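# Eight arms sort parcels into matching-colour trays

## Task

Place every parcel inside the tray that matches its colour, lying flat on that tray's bottom.

## Robot and tools

ROBOTS. Eight identical i2rt Big YAM arms, arm1 to arm8. Each has six revolute joints, a two-finger gripper and a camera on its wrist. The hand reaches roughly 1.0 m out from the joint-1 axis. Base (foot) positions in metres, scene frame: arm1 (-2.151, -0.606, 0.766), arm2 (-0.854, -0.623, 0.797), arm3 (0.435, -0.612, 0.752), arm4 (1.688, -0.612, 0.754), arm5 (2.165, 0.644, 0.790), arm6 (0.850, 0.628, 0.817), arm7 (-0.424, 0.615, 0.799), arm8 (-1.661, 0.655, 0.757). Each foot faces its own +x, rotated about z by its calibrated quaternion. The table surfaces under the arms are at z = 0.720. Arms 1-4 sit along y of about -0.61, arms 5-8 along y of about +0.63.

FRAMES. One shared scene frame, metres, origin on the floor, +z up. Quaternions are written w, x, y, z. The hand point lies between the finger pads, about 1 cm short of the tips. The fingers extend along the hand's +z axis and close along its y axis. Reported hand positions get less accurate at long reach.

move. Arguments are optional keys arm1..arm8 plus cameras. Each arm key holds that arm's part: "joints", "target", optional "speed". An arm not named keeps its previous command. "joints" is an object of absolute targets by name: joint1_rad -2.879..2.879 (yaw about the foot, positive counter-clockwise from above, 0 = along the foot's +x); joint2_rad 0..3.141 (shoulder, 0 = upper arm pointing back, positive lifts it up and forward); joint3_rad 0..3.019 (elbow, 0 = folded, positive opens); joint4_rad -1.692..1.57 (hand pitch, positive tips fingers up); joint5_rad -1.57..1.57 (sideways swing, positive to the arm's right); joint6_rad -2.094..2.094 (roll, positive clockwise seen from behind); gripper_m 0..0.093 metres of fingertip gap. "target" is one list of seven numbers [x, y, z, qw, qx, qy, qz]: an absolute hand pose in the scene frame, reached along a straight line starting from the arm's current hand_target. When "target" is present, "joints" may only contain gripper_m. "speed" (m/s, 0.002 to 0.5, default 0.25; rotation capped at twice that in rad/s) is allowed only together with "target". All straight paths in one call finish together, paced by the slowest; each lasts 0.5 to 10 s and a call never exceeds 15 s. The controller limits each step to 100 mm and 20 degrees from the measured pose and solves damped IK, favouring position; hands lag, overshoot speed near full stretch, and often land a centimetre or more off. Paths do not avoid obstacles or other arms. Joint moves go at per-joint speeds, so the hand may sweep wide. "cameras" lists names from arm1_cam_wrist..arm8_cam_wrist and cam_arm1..cam_arm8 (fixed room cameras), or "all"; omitted means all, [] means none. Unknown keys make a call invalid; out-of-range values get it refused. A refused call, or a stop during a call, cancels the rest of that reply's move, wait and finished_scene calls.

wait: seconds 0 to 10; nothing new is commanded; returns state and images. zoom_image: camera name and region [x0, y0, x1, y1] in pixels of that camera's latest image (672x504, origin top-left), at most 504x504. finished_scene: scene number; ends the scene irreversibly, and the parcels must stay correct without the robots.

RESULTS. A "move" line names each arm given a motion, with "done" or its worst status, e.g. "move: arm1 done; arm2 time_out". "pictures" gives the camera order of the images; frames may be slightly older than the state. Arms under "as last shown" were not commanded and unchanged lines are omitted. Also omitted: near-zero velocities, unchanged temperatures, hand_target once done. Status words: off_target (stopped away from target, may still push); time_out (joint couldn't finish; it keeps a nearby target and keeps pushing; send its reported position to relax it); not_followed, "joint command not followed", "pose unreachable" (a self/arm-collision check withheld the command; the gripper part still runs; the arm may keep retrying until given new targets). on_its_own lists uncommanded behaviour; "held at" is a target, not a reading. Joint velocities are rad/s (gripper m/s). Joint torques (N m, arm joints only, include gravity) carry offsets and noise; joints 3 and 4 wrap sign beyond ±28.

GRIPPING. Gripping a rigid part at full force reads up to 0.005 m narrower than it; closed on nothing reads 0.000-0.002. Free-air readings are up to 0.002 m wide. Command about 0.005 m below the touch width for a firm grip (more for soft or round items). To release, command well above the reading. Force is roughly 50-64 N per pad.

CAMERAS. Calibration (K, distortion, T_world_to_cam) is provided per camera; room cameras may have shifted up to about 2.3 degrees and 9 mm; wrist camera poses come from joint readings and are less exact.

AVOID. Arms pressing or slamming into each other (nothing reports contact, and fingers, cameras and gripper housings can still meet); knocking anything outside the work area; dropping parcels or releasing them while moving; hard, sustained pushing. Pushing, stretched holds or loads heat motors: MOTOR HOT appears at 85 °C and at 100 °C the arm goes limp for 30-60 s (limit_stop_at_motor_heat; resend targets afterwards). The sim keeps running while you think, holding the last command. Loose objects may occasionally be nudged by outside disturbances.

Each tool is called after ">>>" as a command line: name --argument value for each argument, lists and objects as JSON in quotes; but a table of rows of numbers goes row by row, as --pt "numbers of a row", without its own name.

## Session

>>> move

Scene clock: 0.00 s.
Joint torques (N m): no reading
Heat: arm1: hottest joint1_rad 32 °C; arm2: hottest joint2_rad 29 °C; arm3: hottest joint1_rad 31 °C; arm4: hottest gripper 32 °C; arm5: hottest joint6_rad 30 °C; arm6: hottest joint2_rad 30 °C; arm7: hottest joint5_rad 29 °C; arm8: hottest joint1_rad 31 °C.
Joint velocities: within noise
arm1.joint_positions: joint1_rad=-0.028 joint2_rad=+0.521 joint3_rad=+1.431 joint4_rad=-1.508 joint5_rad=+0.032 joint6_rad=-0.133 gripper_m=+0.09396
arm1.joint_status: not commanded
arm1.hand: x=-2.0073 y=-0.6778 z=+1.3083 quat_wxyz=(-0.446, -0.145, -0.870, +0.152) (m; scene frame)
arm1.hand_target: x=-2.0101 y=-0.6764 z=+1.3161 quat_wxyz=(-0.454, -0.145, -0.865, +0.155) (m; scene frame)
arm1.hand_status: not commanded
arm2.joint_positions: joint1_rad=+0.020 joint2_rad=+0.528 joint3_rad=+1.425 joint4_rad=-1.340 joint5_rad=+0.175 joint6_rad=+0.036 gripper_m=+0.09396
arm2.joint_status: not commanded
arm2.hand: x=-0.9859 y=-0.4872 z=+1.3715 quat_wxyz=(-0.230, +0.778, -0.324, -0.487) (m; scene frame)
arm2.hand_target: x=-0.9833 y=-0.4891 z=+1.3817 quat_wxyz=(-0.232, +0.772, -0.322, -0.497) (m; scene frame)
arm2.hand_status: not commanded
arm3.joint_positions: joint1_rad=+0.084 joint2_rad=+0.623 joint3_rad=+1.443 joint4_rad=-1.225 joint5_rad=+0.214 joint6_rad=-0.288 gripper_m=+0.09396
arm3.joint_status: not commanded
arm3.hand: x=+0.2458 y=-0.4641 z=+1.3420 quat_wxyz=(-0.302, +0.818, -0.155, -0.465) (m; scene frame)
arm3.hand_target: x=+0.2487 y=-0.4659 z=+1.3553 quat_wxyz=(-0.306, +0.809, -0.155, -0.477) (m; scene frame)
arm3.hand_status: not commanded
arm4.joint_positions: joint1_rad=+0.299 joint2_rad=+0.615 joint3_rad=+1.406 joint4_rad=-1.263 joint5_rad=-0.166 joint6_rad=-0.115 gripper_m=+0.09396
arm4.joint_status: not commanded
arm4.hand: x=+1.7423 y=-0.3720 z=+1.3161 quat_wxyz=(-0.394, +0.570, -0.636, -0.340) (m; scene frame)
arm4.hand_target: x=+1.7413 y=-0.3753 z=+1.3284 quat_wxyz=(-0.404, +0.566, -0.630, -0.346) (m; scene frame)
arm4.hand_status: not commanded
arm5.joint_positions: joint1_rad=-0.422 joint2_rad=+0.625 joint3_rad=+1.427 joint4_rad=-1.371 joint5_rad=+0.120 joint6_rad=-0.097 gripper_m=+0.09396
arm5.joint_status: not commanded
arm5.hand: x=+2.0004 y=+0.7998 z=+1.3402 quat_wxyz=(-0.234, +0.830, -0.279, -0.422) (m; scene frame)
arm5.hand_target: x=+2.0022 y=+0.7982 z=+1.3527 quat_wxyz=(-0.238, +0.823, -0.277, -0.434) (m; scene frame)
arm5.hand_status: not commanded
arm6.joint_positions: joint1_rad=+0.075 joint2_rad=+0.549 joint3_rad=+1.411 joint4_rad=-1.315 joint5_rad=-0.143 joint6_rad=+0.201 gripper_m=+0.09396
arm6.joint_status: not commanded
arm6.hand: x=+1.0364 y=+0.5443 z=+1.3862 quat_wxyz=(-0.531, -0.272, -0.802, +0.030) (m; scene frame)
arm6.hand_target: x=+1.0336 y=+0.5460 z=+1.3993 quat_wxyz=(-0.544, -0.268, -0.794, +0.033) (m; scene frame)
arm6.hand_status: not commanded
arm7.joint_positions: joint1_rad=-0.146 joint2_rad=+0.496 joint3_rad=+1.379 joint4_rad=-1.460 joint5_rad=-0.022 joint6_rad=+0.046 gripper_m=+0.09396
arm7.joint_status: not commanded
arm7.hand: x=-0.3012 y=+0.4957 z=+1.3304 quat_wxyz=(-0.447, -0.351, -0.807, +0.162) (m; scene frame)
arm7.hand_target: x=-0.3031 y=+0.4977 z=+1.3404 quat_wxyz=(-0.457, -0.348, -0.801, +0.166) (m; scene frame)
arm7.hand_status: not commanded
arm8.joint_positions: joint1_rad=-0.237 joint2_rad=+0.447 joint3_rad=+1.428 joint4_rad=-1.458 joint5_rad=-0.190 joint6_rad=-0.420 gripper_m=+0.09396
arm8.joint_status: not commanded
arm8.hand: x=-1.7428 y=+0.5401 z=+1.3190 quat_wxyz=(-0.160, -0.687, -0.503, +0.499) (m; scene frame)
arm8.hand_target: x=-1.7406 y=+0.5420 z=+1.3271 quat_wxyz=(-0.161, -0.682, -0.500, +0.508) (m; scene frame)
arm8.hand_status: not commanded
pictures: arm1_cam_wrist, arm2_cam_wrist, arm3_cam_wrist, arm4_cam_wrist, arm5_cam_wrist, arm6_cam_wrist, arm7_cam_wrist, arm8_cam_wrist, cam_arm1, cam_arm2, cam_arm3, cam_arm4, cam_arm5, cam_arm6, cam_arm7, cam_arm8

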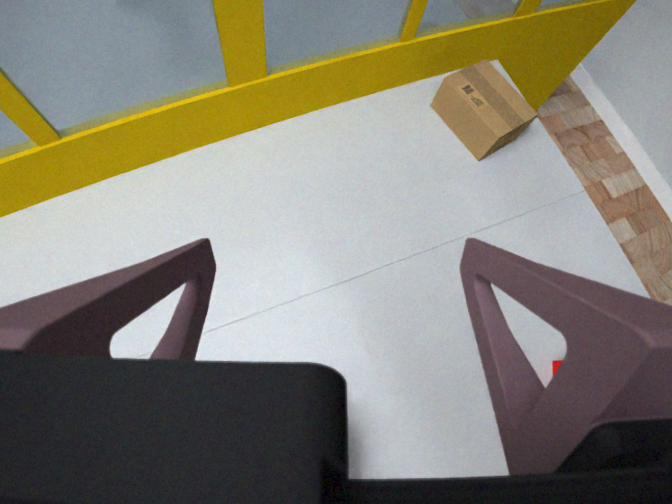

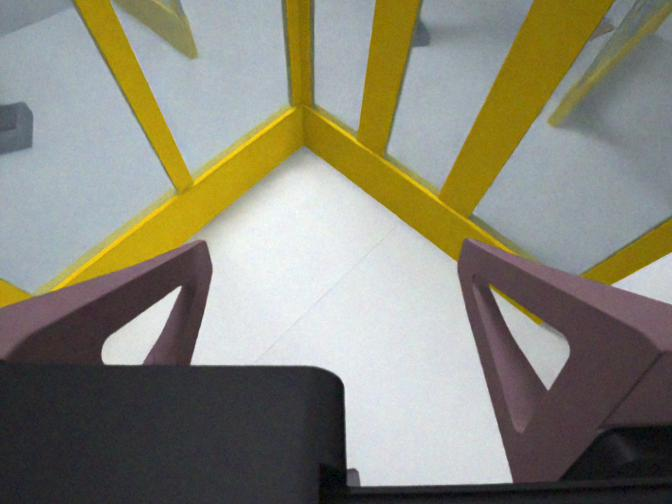

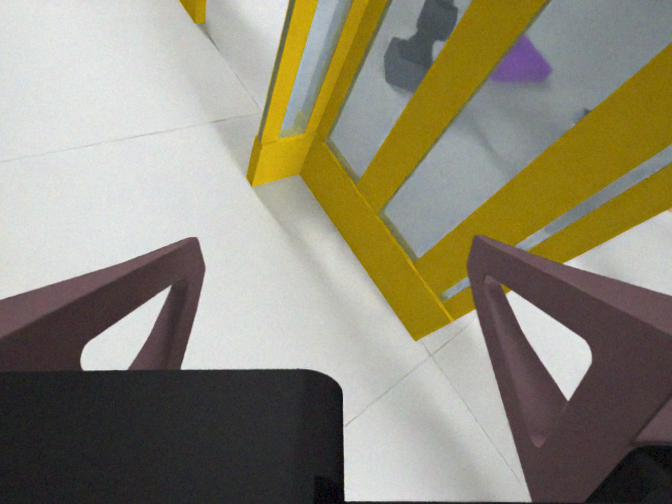

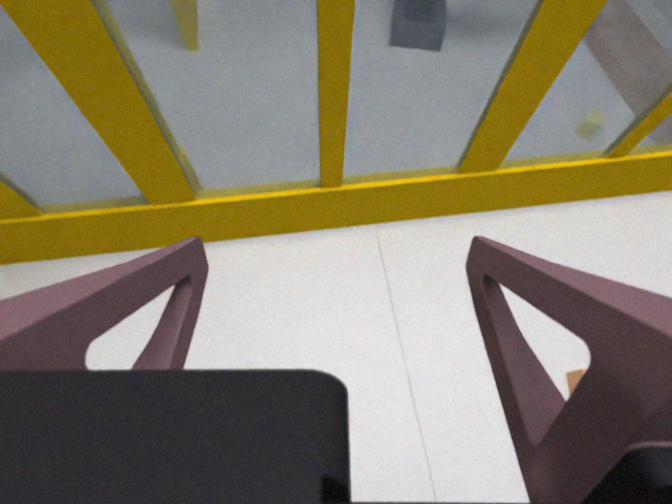

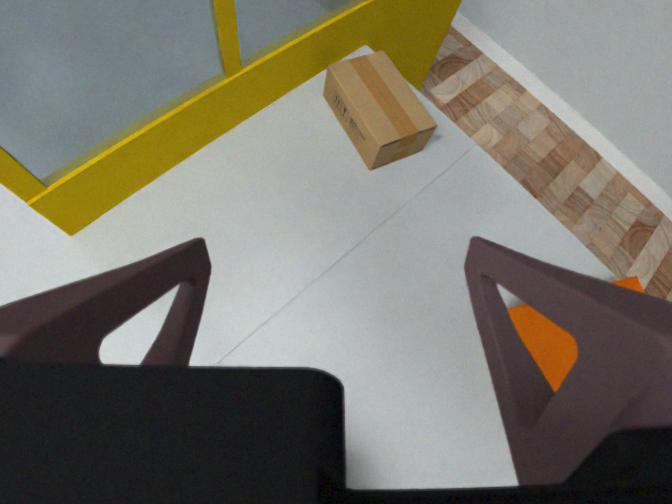

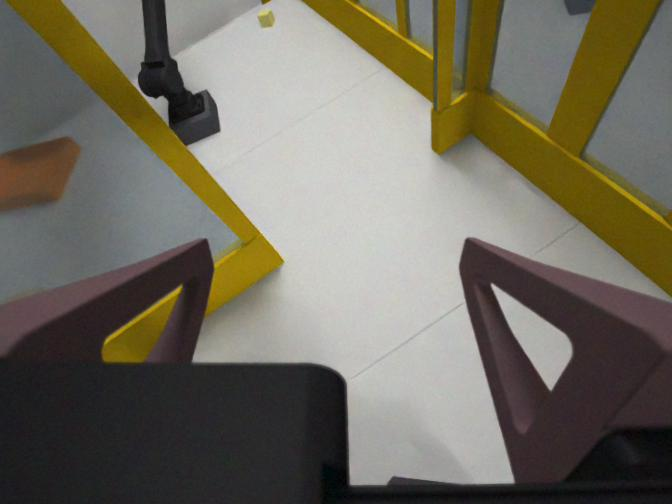

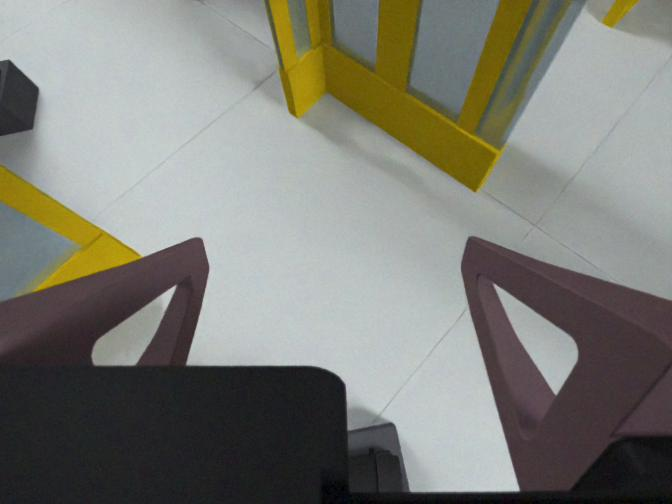

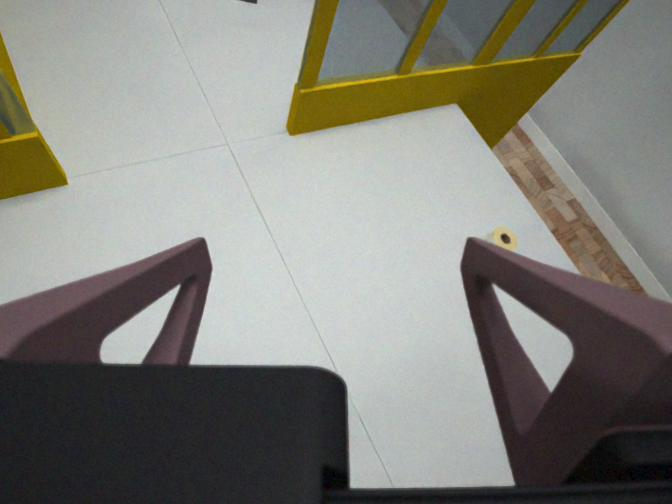

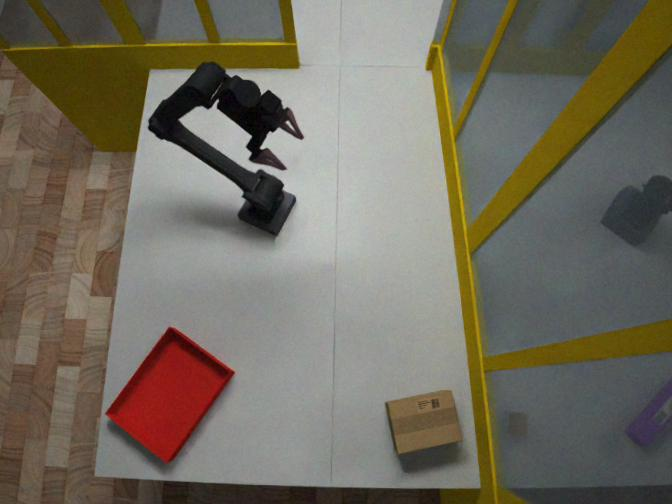

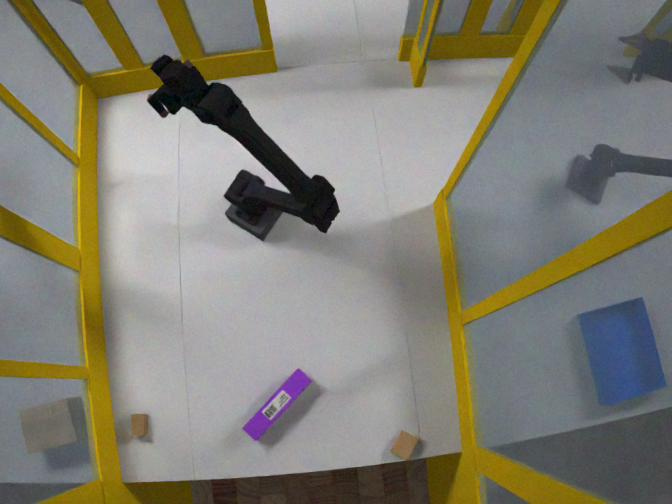

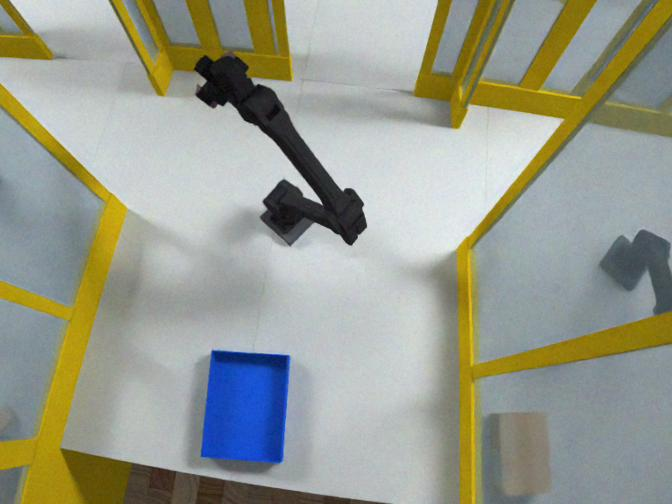

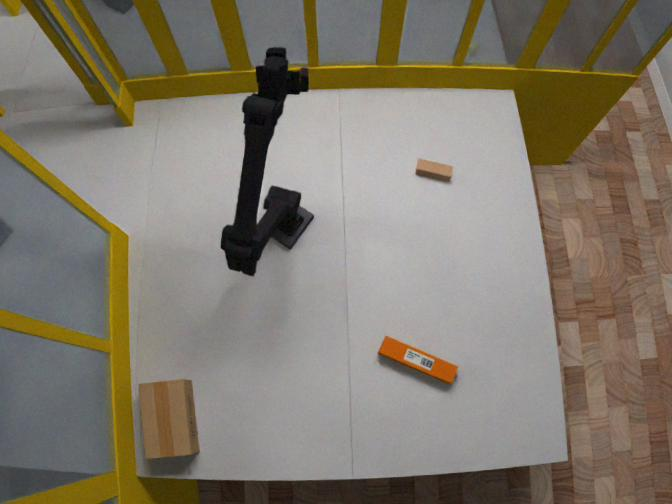

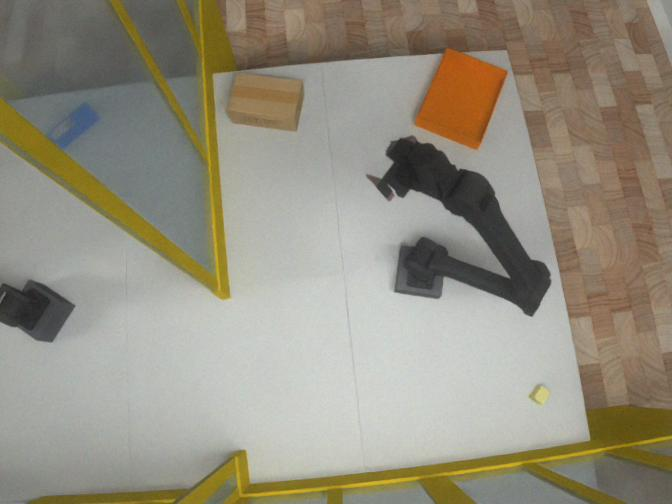

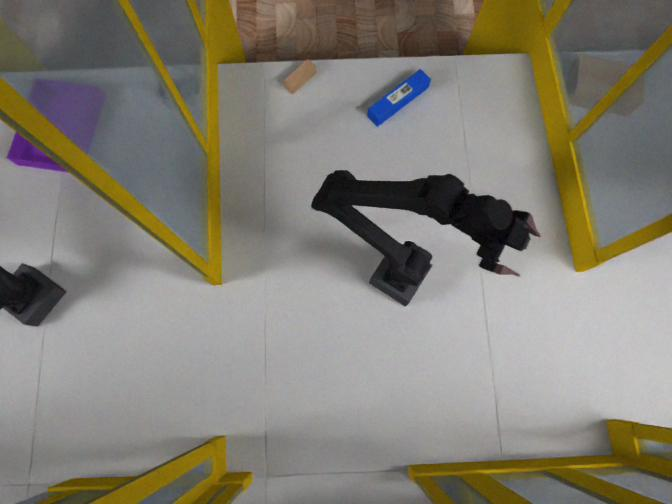

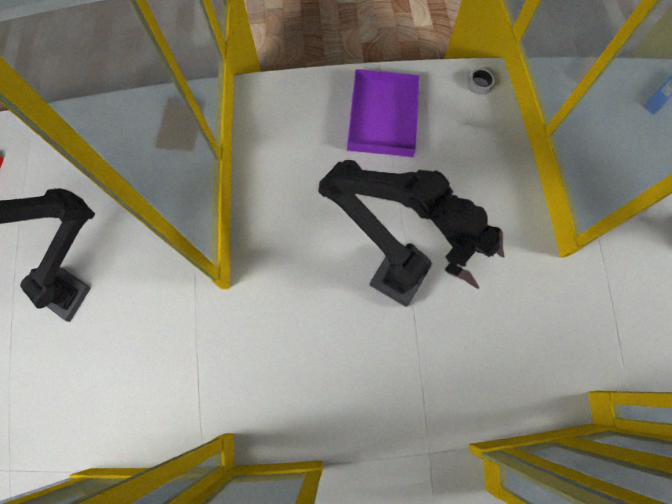

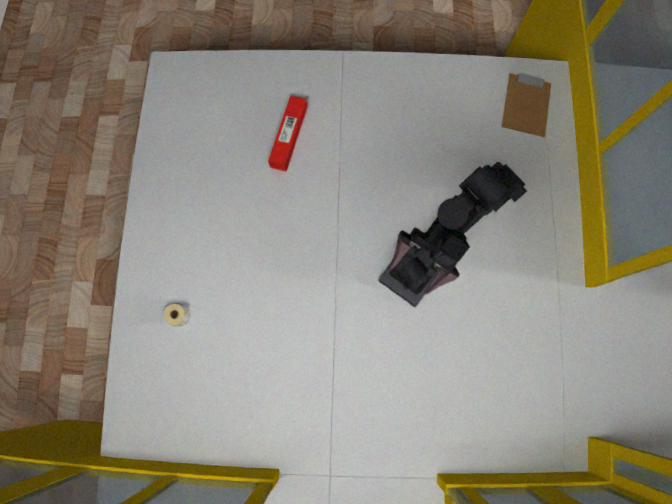

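>>> move --arm8 '{"joints":{"joint1_rad":-1.817,"joint6_rad":0}}' --arm6 '{"joints":{"joint1_rad":2.117,"joint6_rad":0}}' --arm4 '{"joints":{"joint1_rad":-1.826,"joint6_rad":0}}' --arm2 '{"joints":{"joint1_rad":2.27,"joint6_rad":0}}' --cameras '["arm2_cam_wrist","arm4_cam_wrist","arm6_cam_wrist","arm8_cam_wrist"]'

>>> zoom_image --camera "arm8_cam_wrist" --region '[200, 0, 500, 250]'

Scene clock: 68.83 s.
Joint torques (N m): arm1=[1.32 4.25 7.87 1.73 0.09 0.01] | arm2=[0.73 3.72 8.12 2.18 0.06 -0.2] | arm3=[-0.56 0.73 9.95 1.68 -0.05 -0.01] | arm4=[-1.44 2.37 10.8 1.96 -0.13 0.11] | arm5=[-0.85 3.14 7.41 1.85 -0.12 -0.06] | arm6=[0.03 3.66 9.13 1.72 0.02 -0.18] | arm7=[-0.26 2.32 9.78 1.46 -0.08 0.11] | arm8=[1.2 6.24 8.54 1.4 -0.15 0.03]
Heat: arm1: hottest joint1_rad 31 °C; arm2: hottest joint3_rad 32 °C; arm3: hottest joint1_rad 31 °C; arm4: hottest joint3_rad 38 °C; arm5: hottest joint3_rad 33 °C; arm6: hottest joint2_rad 30 °C; arm7: hottest joint3_rad 36 °C; arm8: hottest joint1_rad 30 °C.
move: arm2 done; arm4 done; arm6 done; arm8 done
arm1, arm3, arm5, arm7: as last shown
arm2.joint_positions: joint1_rad=+2.263 joint2_rad=+0.528 joint3_rad=+1.425 joint4_rad=-1.340 joint5_rad=+0.175 joint6_rad=+0.014 gripper_m=+0.09398
arm2.joint_status: all done
arm2.hand: x=-0.8785 y=-0.8117 z=+1.3712 quat_wxyz=(+0.334, +0.624, +0.568, -0.421) (m; scene frame)
arm4.joint_positions: joint1_rad=-1.810 joint2_rad=+0.615 joint3_rad=+1.406 joint4_rad=-1.263 joint5_rad=-0.166 joint6_rad=-0.007 gripper_m=+0.09398
arm4.joint_status: all done
arm4.hand: x=+1.8706 y=-0.7671 z=+1.3185 quat_wxyz=(-0.499, -0.308, -0.794, +0.160) (m; scene frame)
arm6.joint_positions: joint1_rad=+2.108 joint2_rad=+0.549 joint3_rad=+1.411 joint4_rad=-1.315 joint5_rad=-0.144 joint6_rad=+0.008 gripper_m=+0.09398
arm6.joint_status: all done
arm6.hand: x=+0.8428 y=+0.8321 z=+1.3863 quat_wxyz=(-0.346, +0.599, -0.598, -0.405) (m; scene frame)
arm8.joint_positions: joint1_rad=-1.809 joint2_rad=+0.447 joint3_rad=+1.428 joint4_rad=-1.458 joint5_rad=-0.190 joint6_rad=-0.008 gripper_m=+0.09398
arm8.joint_status: all done
arm8.hand: x=-1.7767 y=+0.7377 z=+1.3188 quat_wxyz=(+0.140, -0.797, +0.300, +0.505) (m; scene frame)
pictures: arm2_cam_wrist, arm4_cam_wrist, arm6_cam_wrist, arm8_cam_wrist
camera_calibration:
arm2_cam_wrist: T_world_to_cam=[[-0.98735, 0.145629, 0.0627014, -0.836301], [0.0969569, 0.867459, -0.487969, 1.46276], [-0.125453, -0.475717, -0.870606, 0.818009], [0, 0, 0, 1]]
arm4_cam_wrist: T_world_to_cam=[[-0.651874, -0.757491, -0.0356106, 0.682732], [-0.660947, 0.590558, -0.463022, 2.30464], [0.371765, -0.278295, -0.885631, 0.383629], [0, 0, 0, 1]]
arm6_cam_wrist: T_world_to_cam=[[0.997256, 0.0420368, -0.0609397, -0.792403], [0.00712059, -0.873801, -0.486231, 1.401], [-0.0736888, 0.484463, -0.871703, 0.991704], [0, 0, 0, 1]]
arm8_cam_wrist: T_world_to_cam=[[0.614355, 0.783888, -0.0899253, 0.632849], [0.677146, -0.582307, -0.449879, 2.23019], [-0.405019, 0.215493, -0.888551, 0.413814], [0, 0, 0, 1]]

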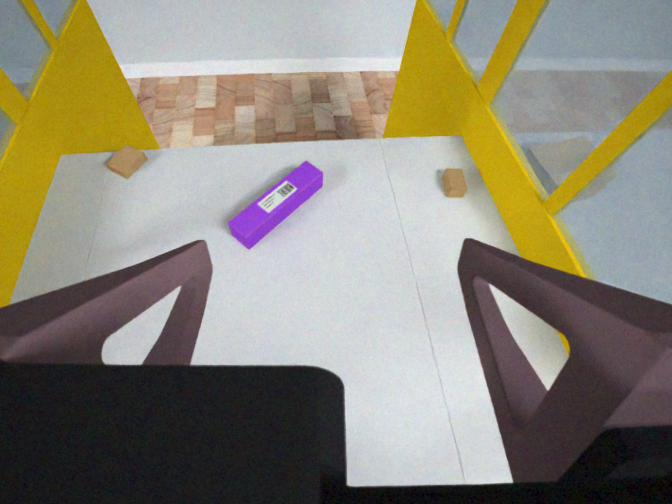

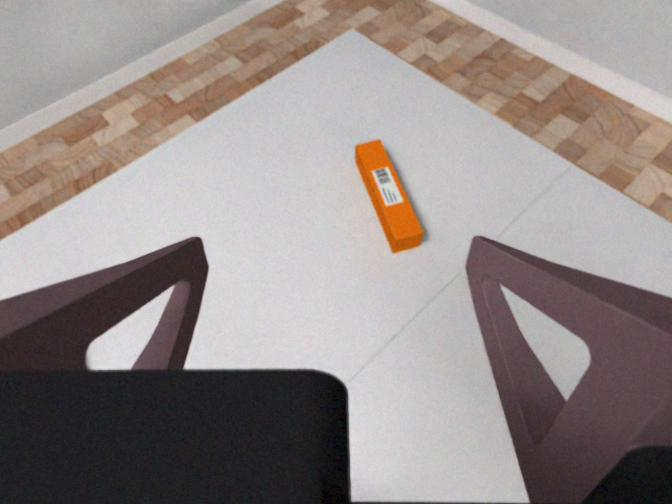

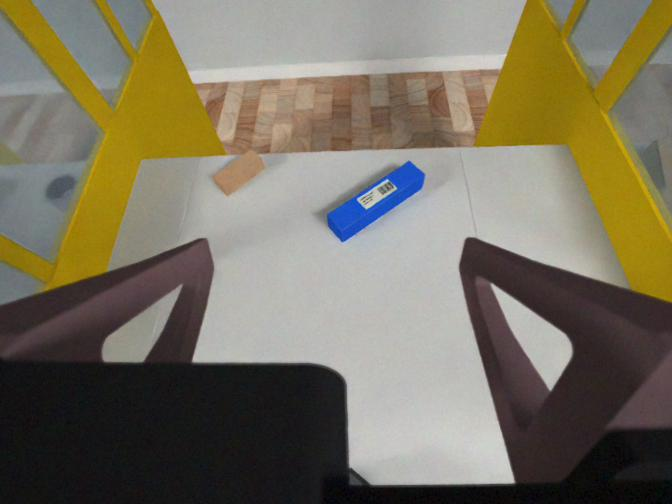

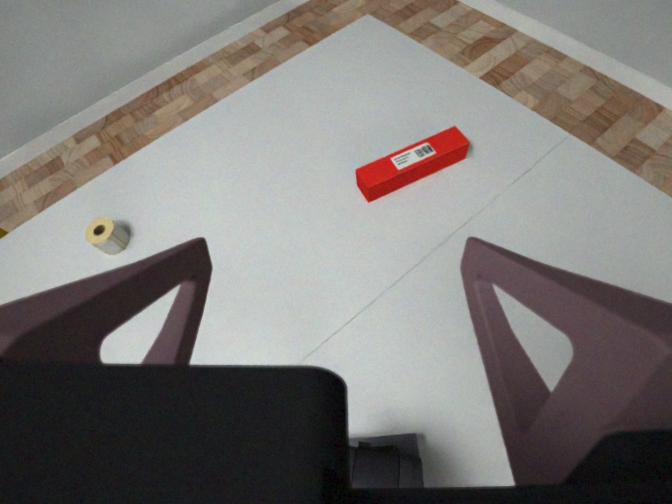

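Scaled by 1.680.

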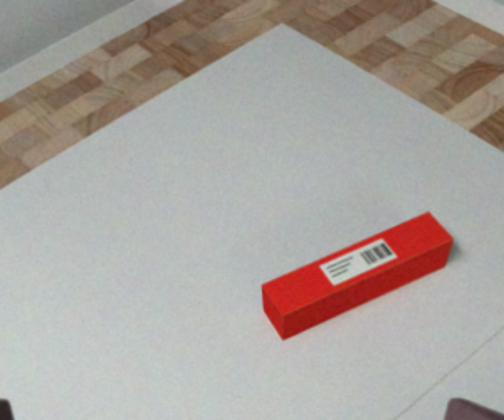

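>>> move --arm8 '{"target":[-2.077,1.13,0.93,0,-0.636,0.772,0]}' --arm6 '{"target":[0.903,1.366,0.93,0,-0.309,0.951,0]}' --arm4 '{"target":[2.13,-1.138,0.93,0,0.208,0.978,0]}' --arm2 '{"target":[-0.837,-1.266,0.93,0,0.951,0.309,0]}' --cameras '["arm2_cam_wrist","arm4_cam_wrist","arm6_cam_wrist","arm8_cam_wrist"]'

Scene clock: 84.30 s.
Joint torques (N m): arm1=[1.2 4.6 7.91 1.69 0.11 0.03] | arm2=[-0.21 -23.24 11.9 0.06 -0.06 0.09] | arm3=[-0.5 0.79 9.98 1.68 -0.06 -0.01] | arm4=[0.91 -17.85 15.3 -0.27 -0.02 -0.03] | arm5=[-0.67 2.9 7.39 1.83 -0.11 -0.05] | arm6=[-1.38 -19.25 13.16 -0.27 0.04 0.01] | arm7=[-0.44 2.32 9.76 1.47 -0.08 0.1] | arm8=[1.44 -19.08 14.19 -0.64 -0.12 0.04]
move: arm2 off_target; arm4 off_target; arm6 off_target; arm8 off_target
arm1, arm3, arm5, arm7: as last shown
arm2.joint_positions: joint1_rad=+2.264 joint2_rad=+2.066 joint3_rad=+1.888 joint4_rad=-1.425 joint5_rad=+0.003 joint6_rad=+0.954 gripper_m=+0.09398
arm2.hand: x=-0.8349 y=-1.2521 z=+0.9145 quat_wxyz=(-0.017, +0.948, +0.318, +0.003) (m; scene frame)
arm2.hand_target: x=-0.8371 y=-1.2651 z=+0.9301 quat_wxyz=(+0.000, +0.951, +0.309, +0.000) (m; scene frame)
arm2.hand_status: off_target (0.021 m and 2.3 deg from the pose sent, 0.635 m and 79.5 deg at the start)
arm4.joint_positions: joint1_rad=-1.846 joint2_rad=+2.196 joint3_rad=+2.245 joint4_rad=-1.642 joint5_rad=-0.018 joint6_rad=-0.451 gripper_m=+0.09398
arm4.hand: x=+2.1142 y=-1.1340 z=+0.9245 quat_wxyz=(+0.008, -0.220, -0.975, -0.008) (m; scene frame)
arm4.hand_target: x=+2.1296 y=-1.1371 z=+0.9301 quat_wxyz=(-0.001, -0.208, -0.978, +0.001) (m; scene frame)
arm4.hand_status: off_target (0.017 m and 1.9 deg from the pose sent, 0.597 m and 65.5 deg at the start)
arm6.joint_positions: joint1_rad=+2.127 joint2_rad=+2.449 joint3_rad=+2.511 joint4_rad=-1.670 joint5_rad=+0.002 joint6_rad=+0.863 gripper_m=+0.09398
arm6.hand: x=+0.8959 y=+1.3556 z=+0.9152 quat_wxyz=(+0.006, +0.318, -0.948, +0.017) (m; scene frame)
arm6.hand_target: x=+0.9030 y=+1.3650 z=+0.9301 quat_wxyz=(+0.000, +0.309, -0.951, -0.001) (m; scene frame)
arm6.hand_status: off_target (0.019 m and 2.4 deg from the pose sent, 0.705 m and 82.1 deg at the start)
arm8.joint_positions: joint1_rad=-1.809 joint2_rad=+2.008 joint3_rad=+1.915 joint4_rad=-1.501 joint5_rad=+0.004 joint6_rad=+0.905 gripper_m=+0.09398
arm8.hand: x=-2.0711 y=+1.1182 z=+0.9207 quat_wxyz=(+0.002, -0.642, +0.767, -0.012) (m; scene frame)
arm8.hand_target: x=-2.0765 y=+1.1295 z=+0.9299 quat_wxyz=(+0.000, -0.636, +0.772, +0.000) (m; scene frame)
arm8.hand_status: off_target (0.016 m and 1.6 deg from the pose sent, 0.629 m and 84.7 deg at the start)
pictures: arm2_cam_wrist, arm4_cam_wrist, arm6_cam_wrist, arm8_cam_wrist
camera_calibration:
arm2_cam_wrist: T_world_to_cam=[[-0.599425, 0.799314, 0.0422549, 0.460531], [0.656866, 0.46106, 0.596616, 0.584577], [0.457402, 0.385383, -0.801414, 1.71791], [0, 0, 0, 1]]
arm4_cam_wrist: T_world_to_cam=[[-0.416123, -0.909308, -0.000448375, -0.153571], [-0.730132, 0.333833, 0.596207, 1.37578], [-0.541986, 0.248423, -0.802831, 2.29466], [0, 0, 0, 1]]
arm6_cam_wrist: T_world_to_cam=[[0.608014, -0.793131, 0.0355428, 0.496507], [-0.651437, -0.4728, 0.593372, 0.687365], [-0.453817, -0.383932, -0.804143, 1.78729], [0, 0, 0, 1]]
arm8_cam_wrist: T_world_to_cam=[[0.983198, -0.182263, 0.0100904, 2.23181], [-0.151677, -0.784951, 0.600705, 0.0147824], [-0.101566, -0.592142, -0.799407, 1.30836], [0, 0, 0, 1]]

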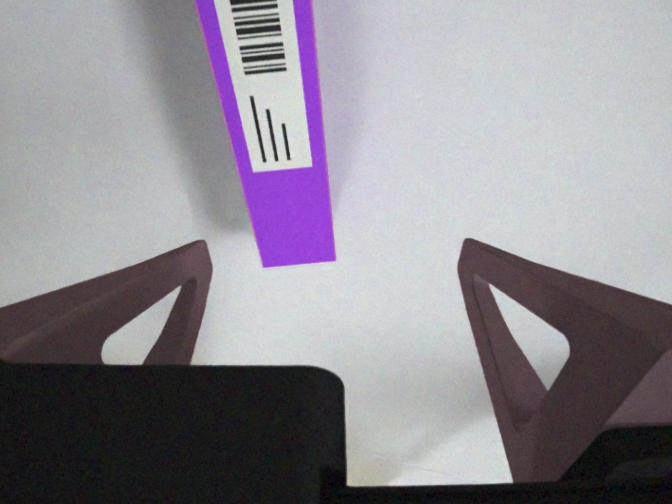

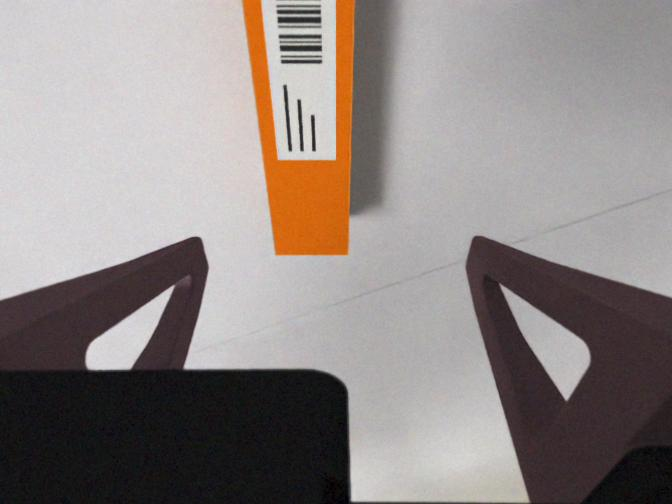

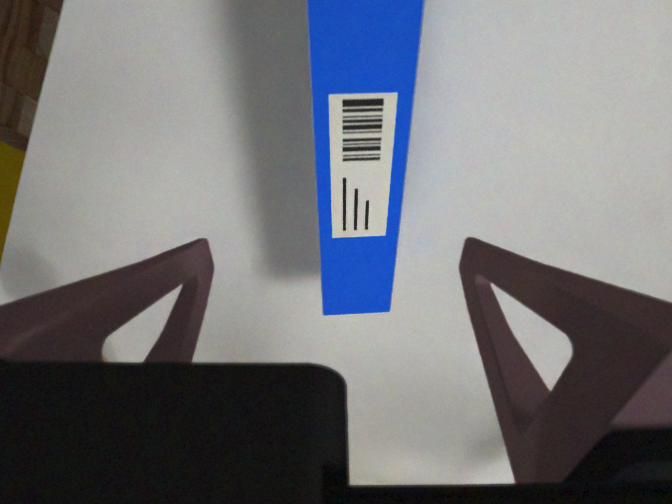

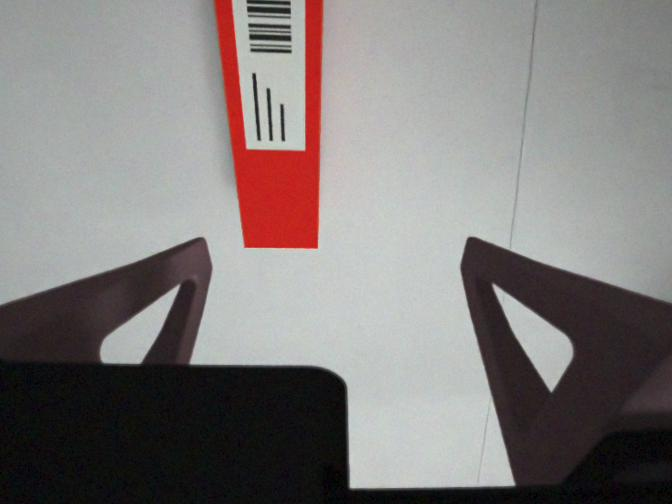

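>>> move --arm8 '{"target":[-2.106,1.170,0.85,0,-0.620,0.785,0]}' --arm6 '{"target":[0.891,1.327,0.855,0,-0.327,0.945,0]}' --arm4 '{"target":[2.162,-1.135,0.85,0,0.208,0.978,0]}' --arm2 '{"target":[-0.834,-1.305,0.855,0,0.937,0.350,0]}' --cameras '["arm2_cam_wrist","arm4_cam_wrist","arm6_cam_wrist","arm8_cam_wrist","cam_arm2","cam_arm8"]'

Scene clock: 134.33 s.
Joint torques (N m): arm1=[1.32 4.84 7.84 1.8 0.08 0.02] | arm2=[0.09 -26.17 11.55 0.59 -0.03 -0.2] | arm3=[-0.73 0.79 9.98 1.69 -0.07 0] | arm4=[0.32 -19.6 11.29 0.59 -0.06 0.12] | arm5=[-1.32 3.43 7.34 1.94 -0.06 -0.04] | arm6=[-0.32 -21.01 8.64 0.42 0.04 -0.17] | arm7=[-0.38 2.32 9.81 1.5 -0.09 0.11] | arm8=[1.32 -22.3 13.75 -0.27 -0.12 0.04]
Heat: arm1: hottest joint1_rad 31 °C; arm2: hottest joint2_rad 36 °C; arm3: hottest joint1_rad 30 °C; arm4: hottest joint3_rad 45 °C; arm5: hottest joint3_rad 34 °C; arm6: hottest joint2_rad 36 °C; arm7: hottest joint3_rad 38 °C; arm8: hottest joint3_rad 34 °C.
move: arm2 off_target; arm4 done; arm6 off_target; arm8 off_target
arm1, arm3, arm5, arm7: as last shown
arm2.joint_positions: joint1_rad=+2.264 joint2_rad=+2.237 joint3_rad=+1.963 joint4_rad=-1.356 joint5_rad=+0.003 joint6_rad=+0.901 gripper_m=+0.09398
arm2.hand: x=-0.8339 y=-1.2851 z=+0.8341 quat_wxyz=(-0.029, +0.939, +0.344, +0.008) (m; scene frame)
arm2.hand_target: x=-0.8341 y=-1.3038 z=+0.8557 quat_wxyz=(+0.000, +0.937, +0.350, +0.000) (m; scene frame)
arm2.hand_status: off_target (0.029 m and 3.5 deg from the pose sent, 0.080 m and 4.3 deg at the start)
arm4.joint_positions: joint1_rad=-1.799 joint2_rad=+2.284 joint3_rad=+2.222 joint4_rad=-1.514 joint5_rad=-0.017 joint6_rad=-0.429 gripper_m=+0.09398
arm4.hand: x=+2.1548 y=-1.1341 z=+0.8560 quat_wxyz=(+0.002, -0.207, -0.978, -0.002) (m; scene frame)
arm4.hand_target: x=+2.1619 y=-1.1348 z=+0.8501 quat_wxyz=(+0.000, -0.208, -0.978, +0.000) (m; scene frame)
arm4.hand_status: done (0.009 m and 0.4 deg from the pose sent, 0.088 m and 1.9 deg at the start)
arm6.joint_positions: joint1_rad=+2.127 joint2_rad=+2.335 joint3_rad=+2.084 joint4_rad=-1.366 joint5_rad=+0.002 joint6_rad=+0.856 gripper_m=+0.09398
arm6.hand: x=+0.8936 y=+1.3185 z=+0.8335 quat_wxyz=(+0.008, +0.321, -0.947, +0.022) (m; scene frame)
arm6.hand_target: x=+0.8910 y=+1.3266 z=+0.8550 quat_wxyz=(+0.000, +0.327, -0.945, +0.000) (m; scene frame)
arm6.hand_status: off_target (0.023 m and 2.7 deg from the pose sent, 0.067 m and 2.4 deg at the start)
arm8.joint_positions: joint1_rad=-1.815 joint2_rad=+2.201 joint3_rad=+2.010 joint4_rad=-1.424 joint5_rad=+0.004 joint6_rad=+0.939 gripper_m=+0.09398
arm8.hand: x=-2.0982 y=+1.1550 z=+0.8349 quat_wxyz=(+0.003, -0.626, +0.780, -0.023) (m; scene frame)
arm8.hand_target: x=-2.1052 y=+1.1693 z=+0.8504 quat_wxyz=(+0.000, -0.620, +0.785, +0.000) (m; scene frame)
arm8.hand_status: off_target (0.023 m and 2.8 deg from the pose sent, 0.094 m and 3.5 deg at the start)
pictures: arm2_cam_wrist, arm4_cam_wrist, arm6_cam_wrist, arm8_cam_wrist, cam_arm2, cam_arm8
camera_calibration:
arm2_cam_wrist: T_world_to_cam=[[-0.641243, 0.76483, 0.061994, 0.395225], [0.630765, 0.479382, 0.610187, 0.637507], [0.43697, 0.430381, -0.789829, 1.69683], [0, 0, 0, 1]]
arm4_cam_wrist: T_world_to_cam=[[-0.392886, -0.919554, 0.00787431, -0.205587], [-0.743933, 0.322861, 0.585086, 1.4731], [-0.54056, 0.224014, -0.810933, 2.23794], [0, 0, 0, 1]]
arm6_cam_wrist: T_world_to_cam=[[0.613173, -0.788817, 0.0422596, 0.455443], [-0.647881, -0.47157, 0.598223, 0.707894], [-0.451961, -0.394194, -0.800214, 1.71492], [0, 0, 0, 1]]
arm8_cam_wrist: T_world_to_cam=[[0.974657, -0.221892, 0.0284132, 2.27856], [-0.192727, -0.768409, 0.610249, -0.0220663], [-0.113576, -0.600259, -0.7917, 1.23657], [0, 0, 0, 1]]

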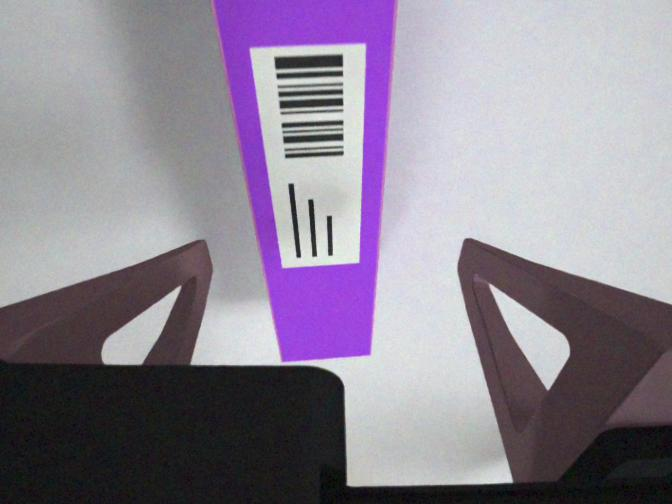

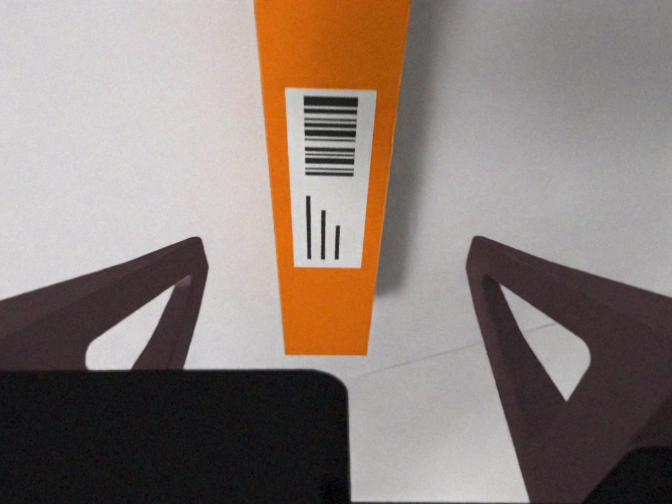

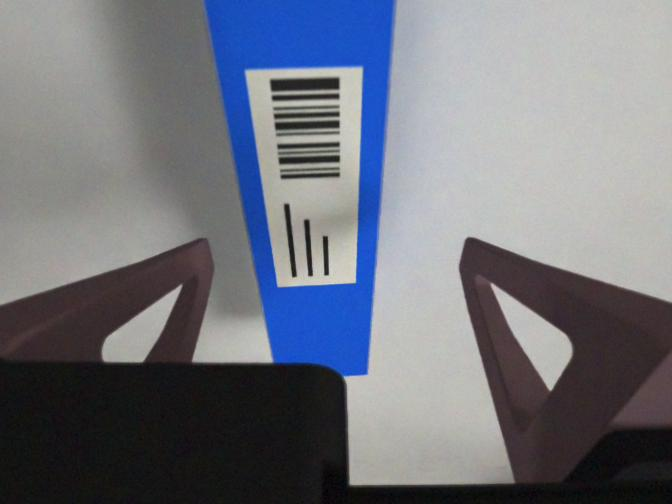

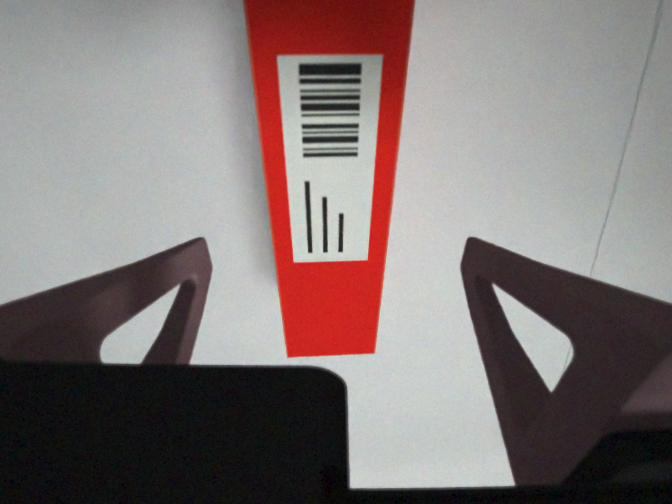

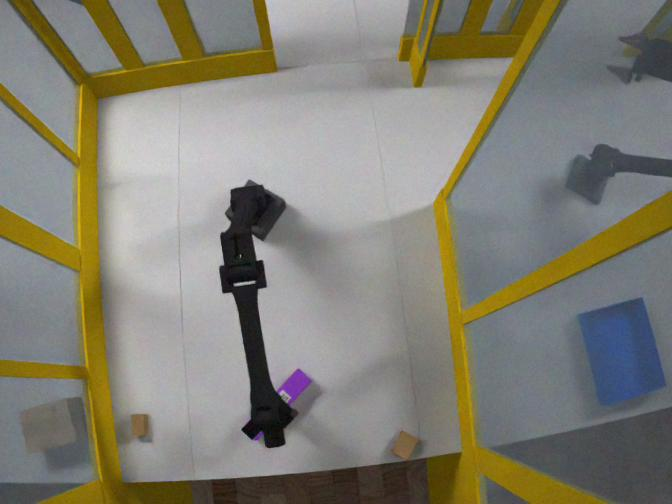

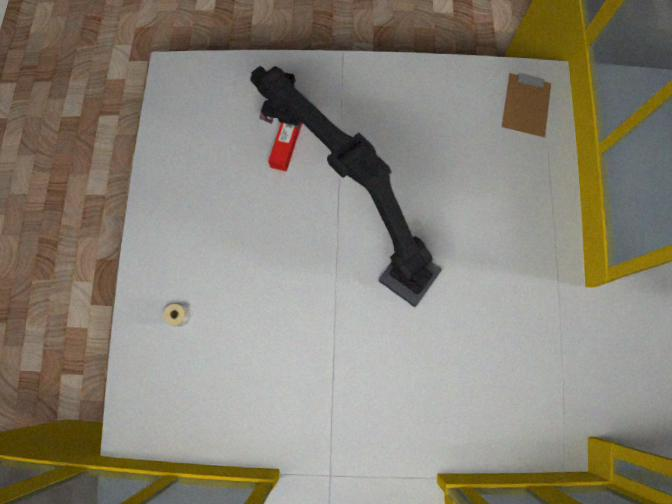

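>>> move --arm8 '{"target":[-2.105,1.181,0.765,0,-0.620,0.785,0]}' --arm6 '{"target":[0.893,1.340,0.769,0,-0.327,0.945,0]}' --arm4 '{"target":[2.158,-1.135,0.752,0,0.208,0.978,0]}' --arm2 '{"target":[-0.838,-1.317,0.769,0,0.937,0.350,0]}' --cameras '["arm2_cam_wrist","arm4_cam_wrist","arm6_cam_wrist","arm8_cam_wrist"]'

Scene clock: 161.33 s.
Joint torques (N m): arm1=[1.32 4.66 7.9 1.74 0.06 0] | arm2=[-0.32 -27.05 9.59 0.84 -0.04 -0.2] | arm3=[-0.62 0.73 9.96 1.73 -0.06 0] | arm4=[0.03 -19.72 10.29 0.72 -0.05 0.1] | arm5=[-0.32 2.78 7.58 1.89 -0.09 -0.08] | arm6=[-0.44 -19.49 8.99 0.49 0.05 -0.17] | arm7=[-0.21 2.26 9.8 1.43 -0.07 0.11] | arm8=[1.26 -22.36 10.03 0.24 -0.11 -0.06]
Heat: arm1: hottest joint1_rad 31 °C; arm2: hottest joint3_rad 40 °C; arm3: hottest joint1_rad 30 °C; arm4: hottest joint3_rad 44 °C; arm5: hottest joint3_rad 34 °C; arm6: hottest joint2_rad 35 °C; arm7: hottest joint3_rad 39 °C; arm8: hottest joint2_rad 40 °C.
move: arm2 off_target; arm4 done; arm6 off_target; arm8 done
arm1, arm3, arm5, arm7: as last shown
arm2.joint_positions: joint1_rad=+2.262 joint2_rad=+2.352 joint3_rad=+1.963 joint4_rad=-1.223 joint5_rad=+0.003 joint6_rad=+0.895 gripper_m=+0.09398
arm2.hand: x=-0.8344 y=-1.3027 z=+0.7580 quat_wxyz=(-0.020, +0.938, +0.346, +0.005) (m; scene frame)
arm2.hand_target: x=-0.8381 y=-1.3165 z=+0.7693 quat_wxyz=(+0.000, +0.937, +0.350, +0.000) (m; scene frame)
arm2.hand_status: off_target (0.018 m and 2.4 deg from the pose sent, 0.073 m and 3.6 deg at the start)
arm4.joint_positions: joint1_rad=-1.799 joint2_rad=+2.336 joint3_rad=+2.064 joint4_rad=-1.298 joint5_rad=-0.017 joint6_rad=-0.429 gripper_m=+0.09398
arm4.hand: x=+2.1538 y=-1.1351 z=+0.7610 quat_wxyz=(+0.000, -0.208, -0.978, -0.001) (m; scene frame)
arm4.hand_target: x=+2.1579 y=-1.1348 z=+0.7520 quat_wxyz=(+0.000, -0.208, -0.978, +0.000) (m; scene frame)
arm4.hand_status: done (0.010 m and 0.1 deg from the pose sent, 0.104 m and 0.4 deg at the start)
arm6.joint_positions: joint1_rad=+2.127 joint2_rad=+2.434 joint3_rad=+2.072 joint4_rad=-1.239 joint5_rad=+0.002 joint6_rad=+0.854 gripper_m=+0.09398
arm6.hand: x=+0.8943 y=+1.3303 z=+0.7611 quat_wxyz=(+0.005, +0.322, -0.947, +0.014) (m; scene frame)
arm6.hand_target: x=+0.8930 y=+1.3398 z=+0.7693 quat_wxyz=(+0.000, +0.327, -0.945, +0.000) (m; scene frame)
arm6.hand_status: off_target (0.013 m and 1.9 deg from the pose sent, 0.068 m and 2.7 deg at the start)
arm8.joint_positions: joint1_rad=-1.827 joint2_rad=+2.282 joint3_rad=+1.980 joint4_rad=-1.275 joint5_rad=+0.003 joint6_rad=+0.939 gripper_m=+0.09398
arm8.hand: x=-2.1052 y=+1.1751 z=+0.7706 quat_wxyz=(+0.002, -0.621, +0.784, -0.003) (m; scene frame)
arm8.hand_target: x=-2.1049 y=+1.1808 z=+0.7650 quat_wxyz=(+0.000, -0.620, +0.785, +0.000) (m; scene frame)
arm8.hand_status: done (0.008 m and 0.4 deg from the pose sent, 0.075 m and 2.8 deg at the start)
pictures: arm2_cam_wrist, arm4_cam_wrist, arm6_cam_wrist, arm8_cam_wrist
camera_calibration:
arm2_cam_wrist: T_world_to_cam=[[-0.645077, 0.762661, 0.0471617, 0.41834], [0.627801, 0.493803, 0.601685, 0.715452], [0.435593, 0.417741, -0.79734, 1.63263], [0, 0, 0, 1]]
arm4_cam_wrist: T_world_to_cam=[[-0.393193, -0.9194, 0.0101645, -0.207079], [-0.745897, 0.325417, 0.581155, 1.53833], [-0.537622, 0.220924, -0.813729, 2.15283], [0, 0, 0, 1]]
arm6_cam_wrist: T_world_to_cam=[[0.614641, -0.788206, 0.0307791, 0.474012], [-0.647488, -0.481855, 0.590403, 0.776564], [-0.450528, -0.382815, -0.806522, 1.6503], [0, 0, 0, 1]]
arm8_cam_wrist: T_world_to_cam=[[0.972188, -0.234172, -0.00362715, 2.32562], [-0.186584, -0.783794, 0.59233, 0.0760985], [-0.14155, -0.575179, -0.805688, 1.11934], [0, 0, 0, 1]]

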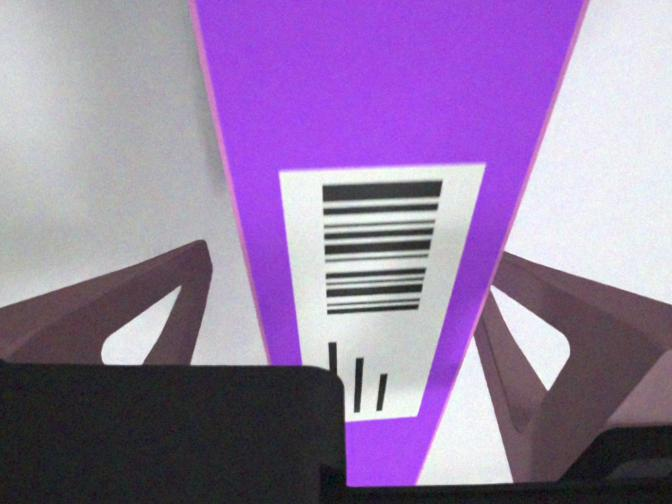

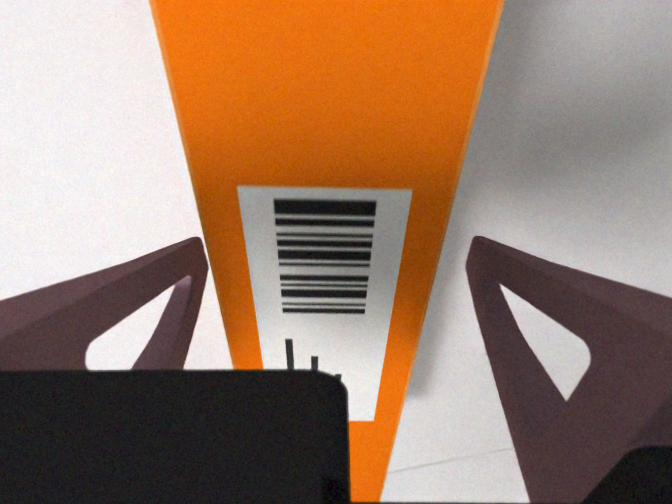

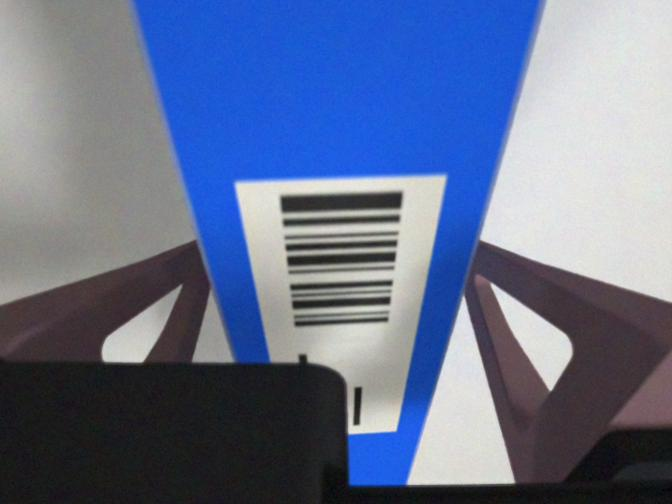

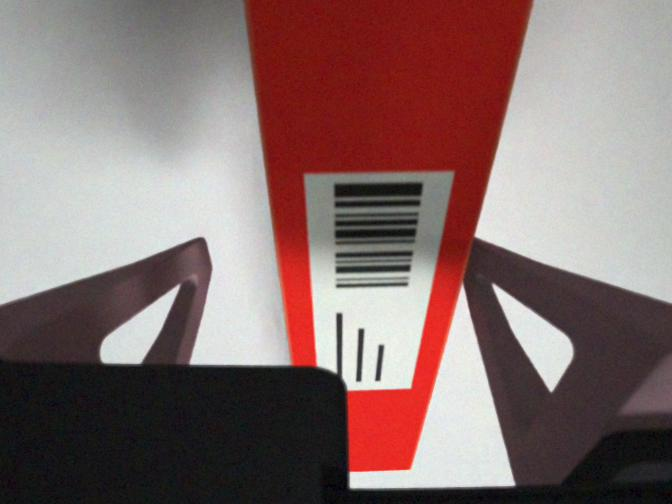

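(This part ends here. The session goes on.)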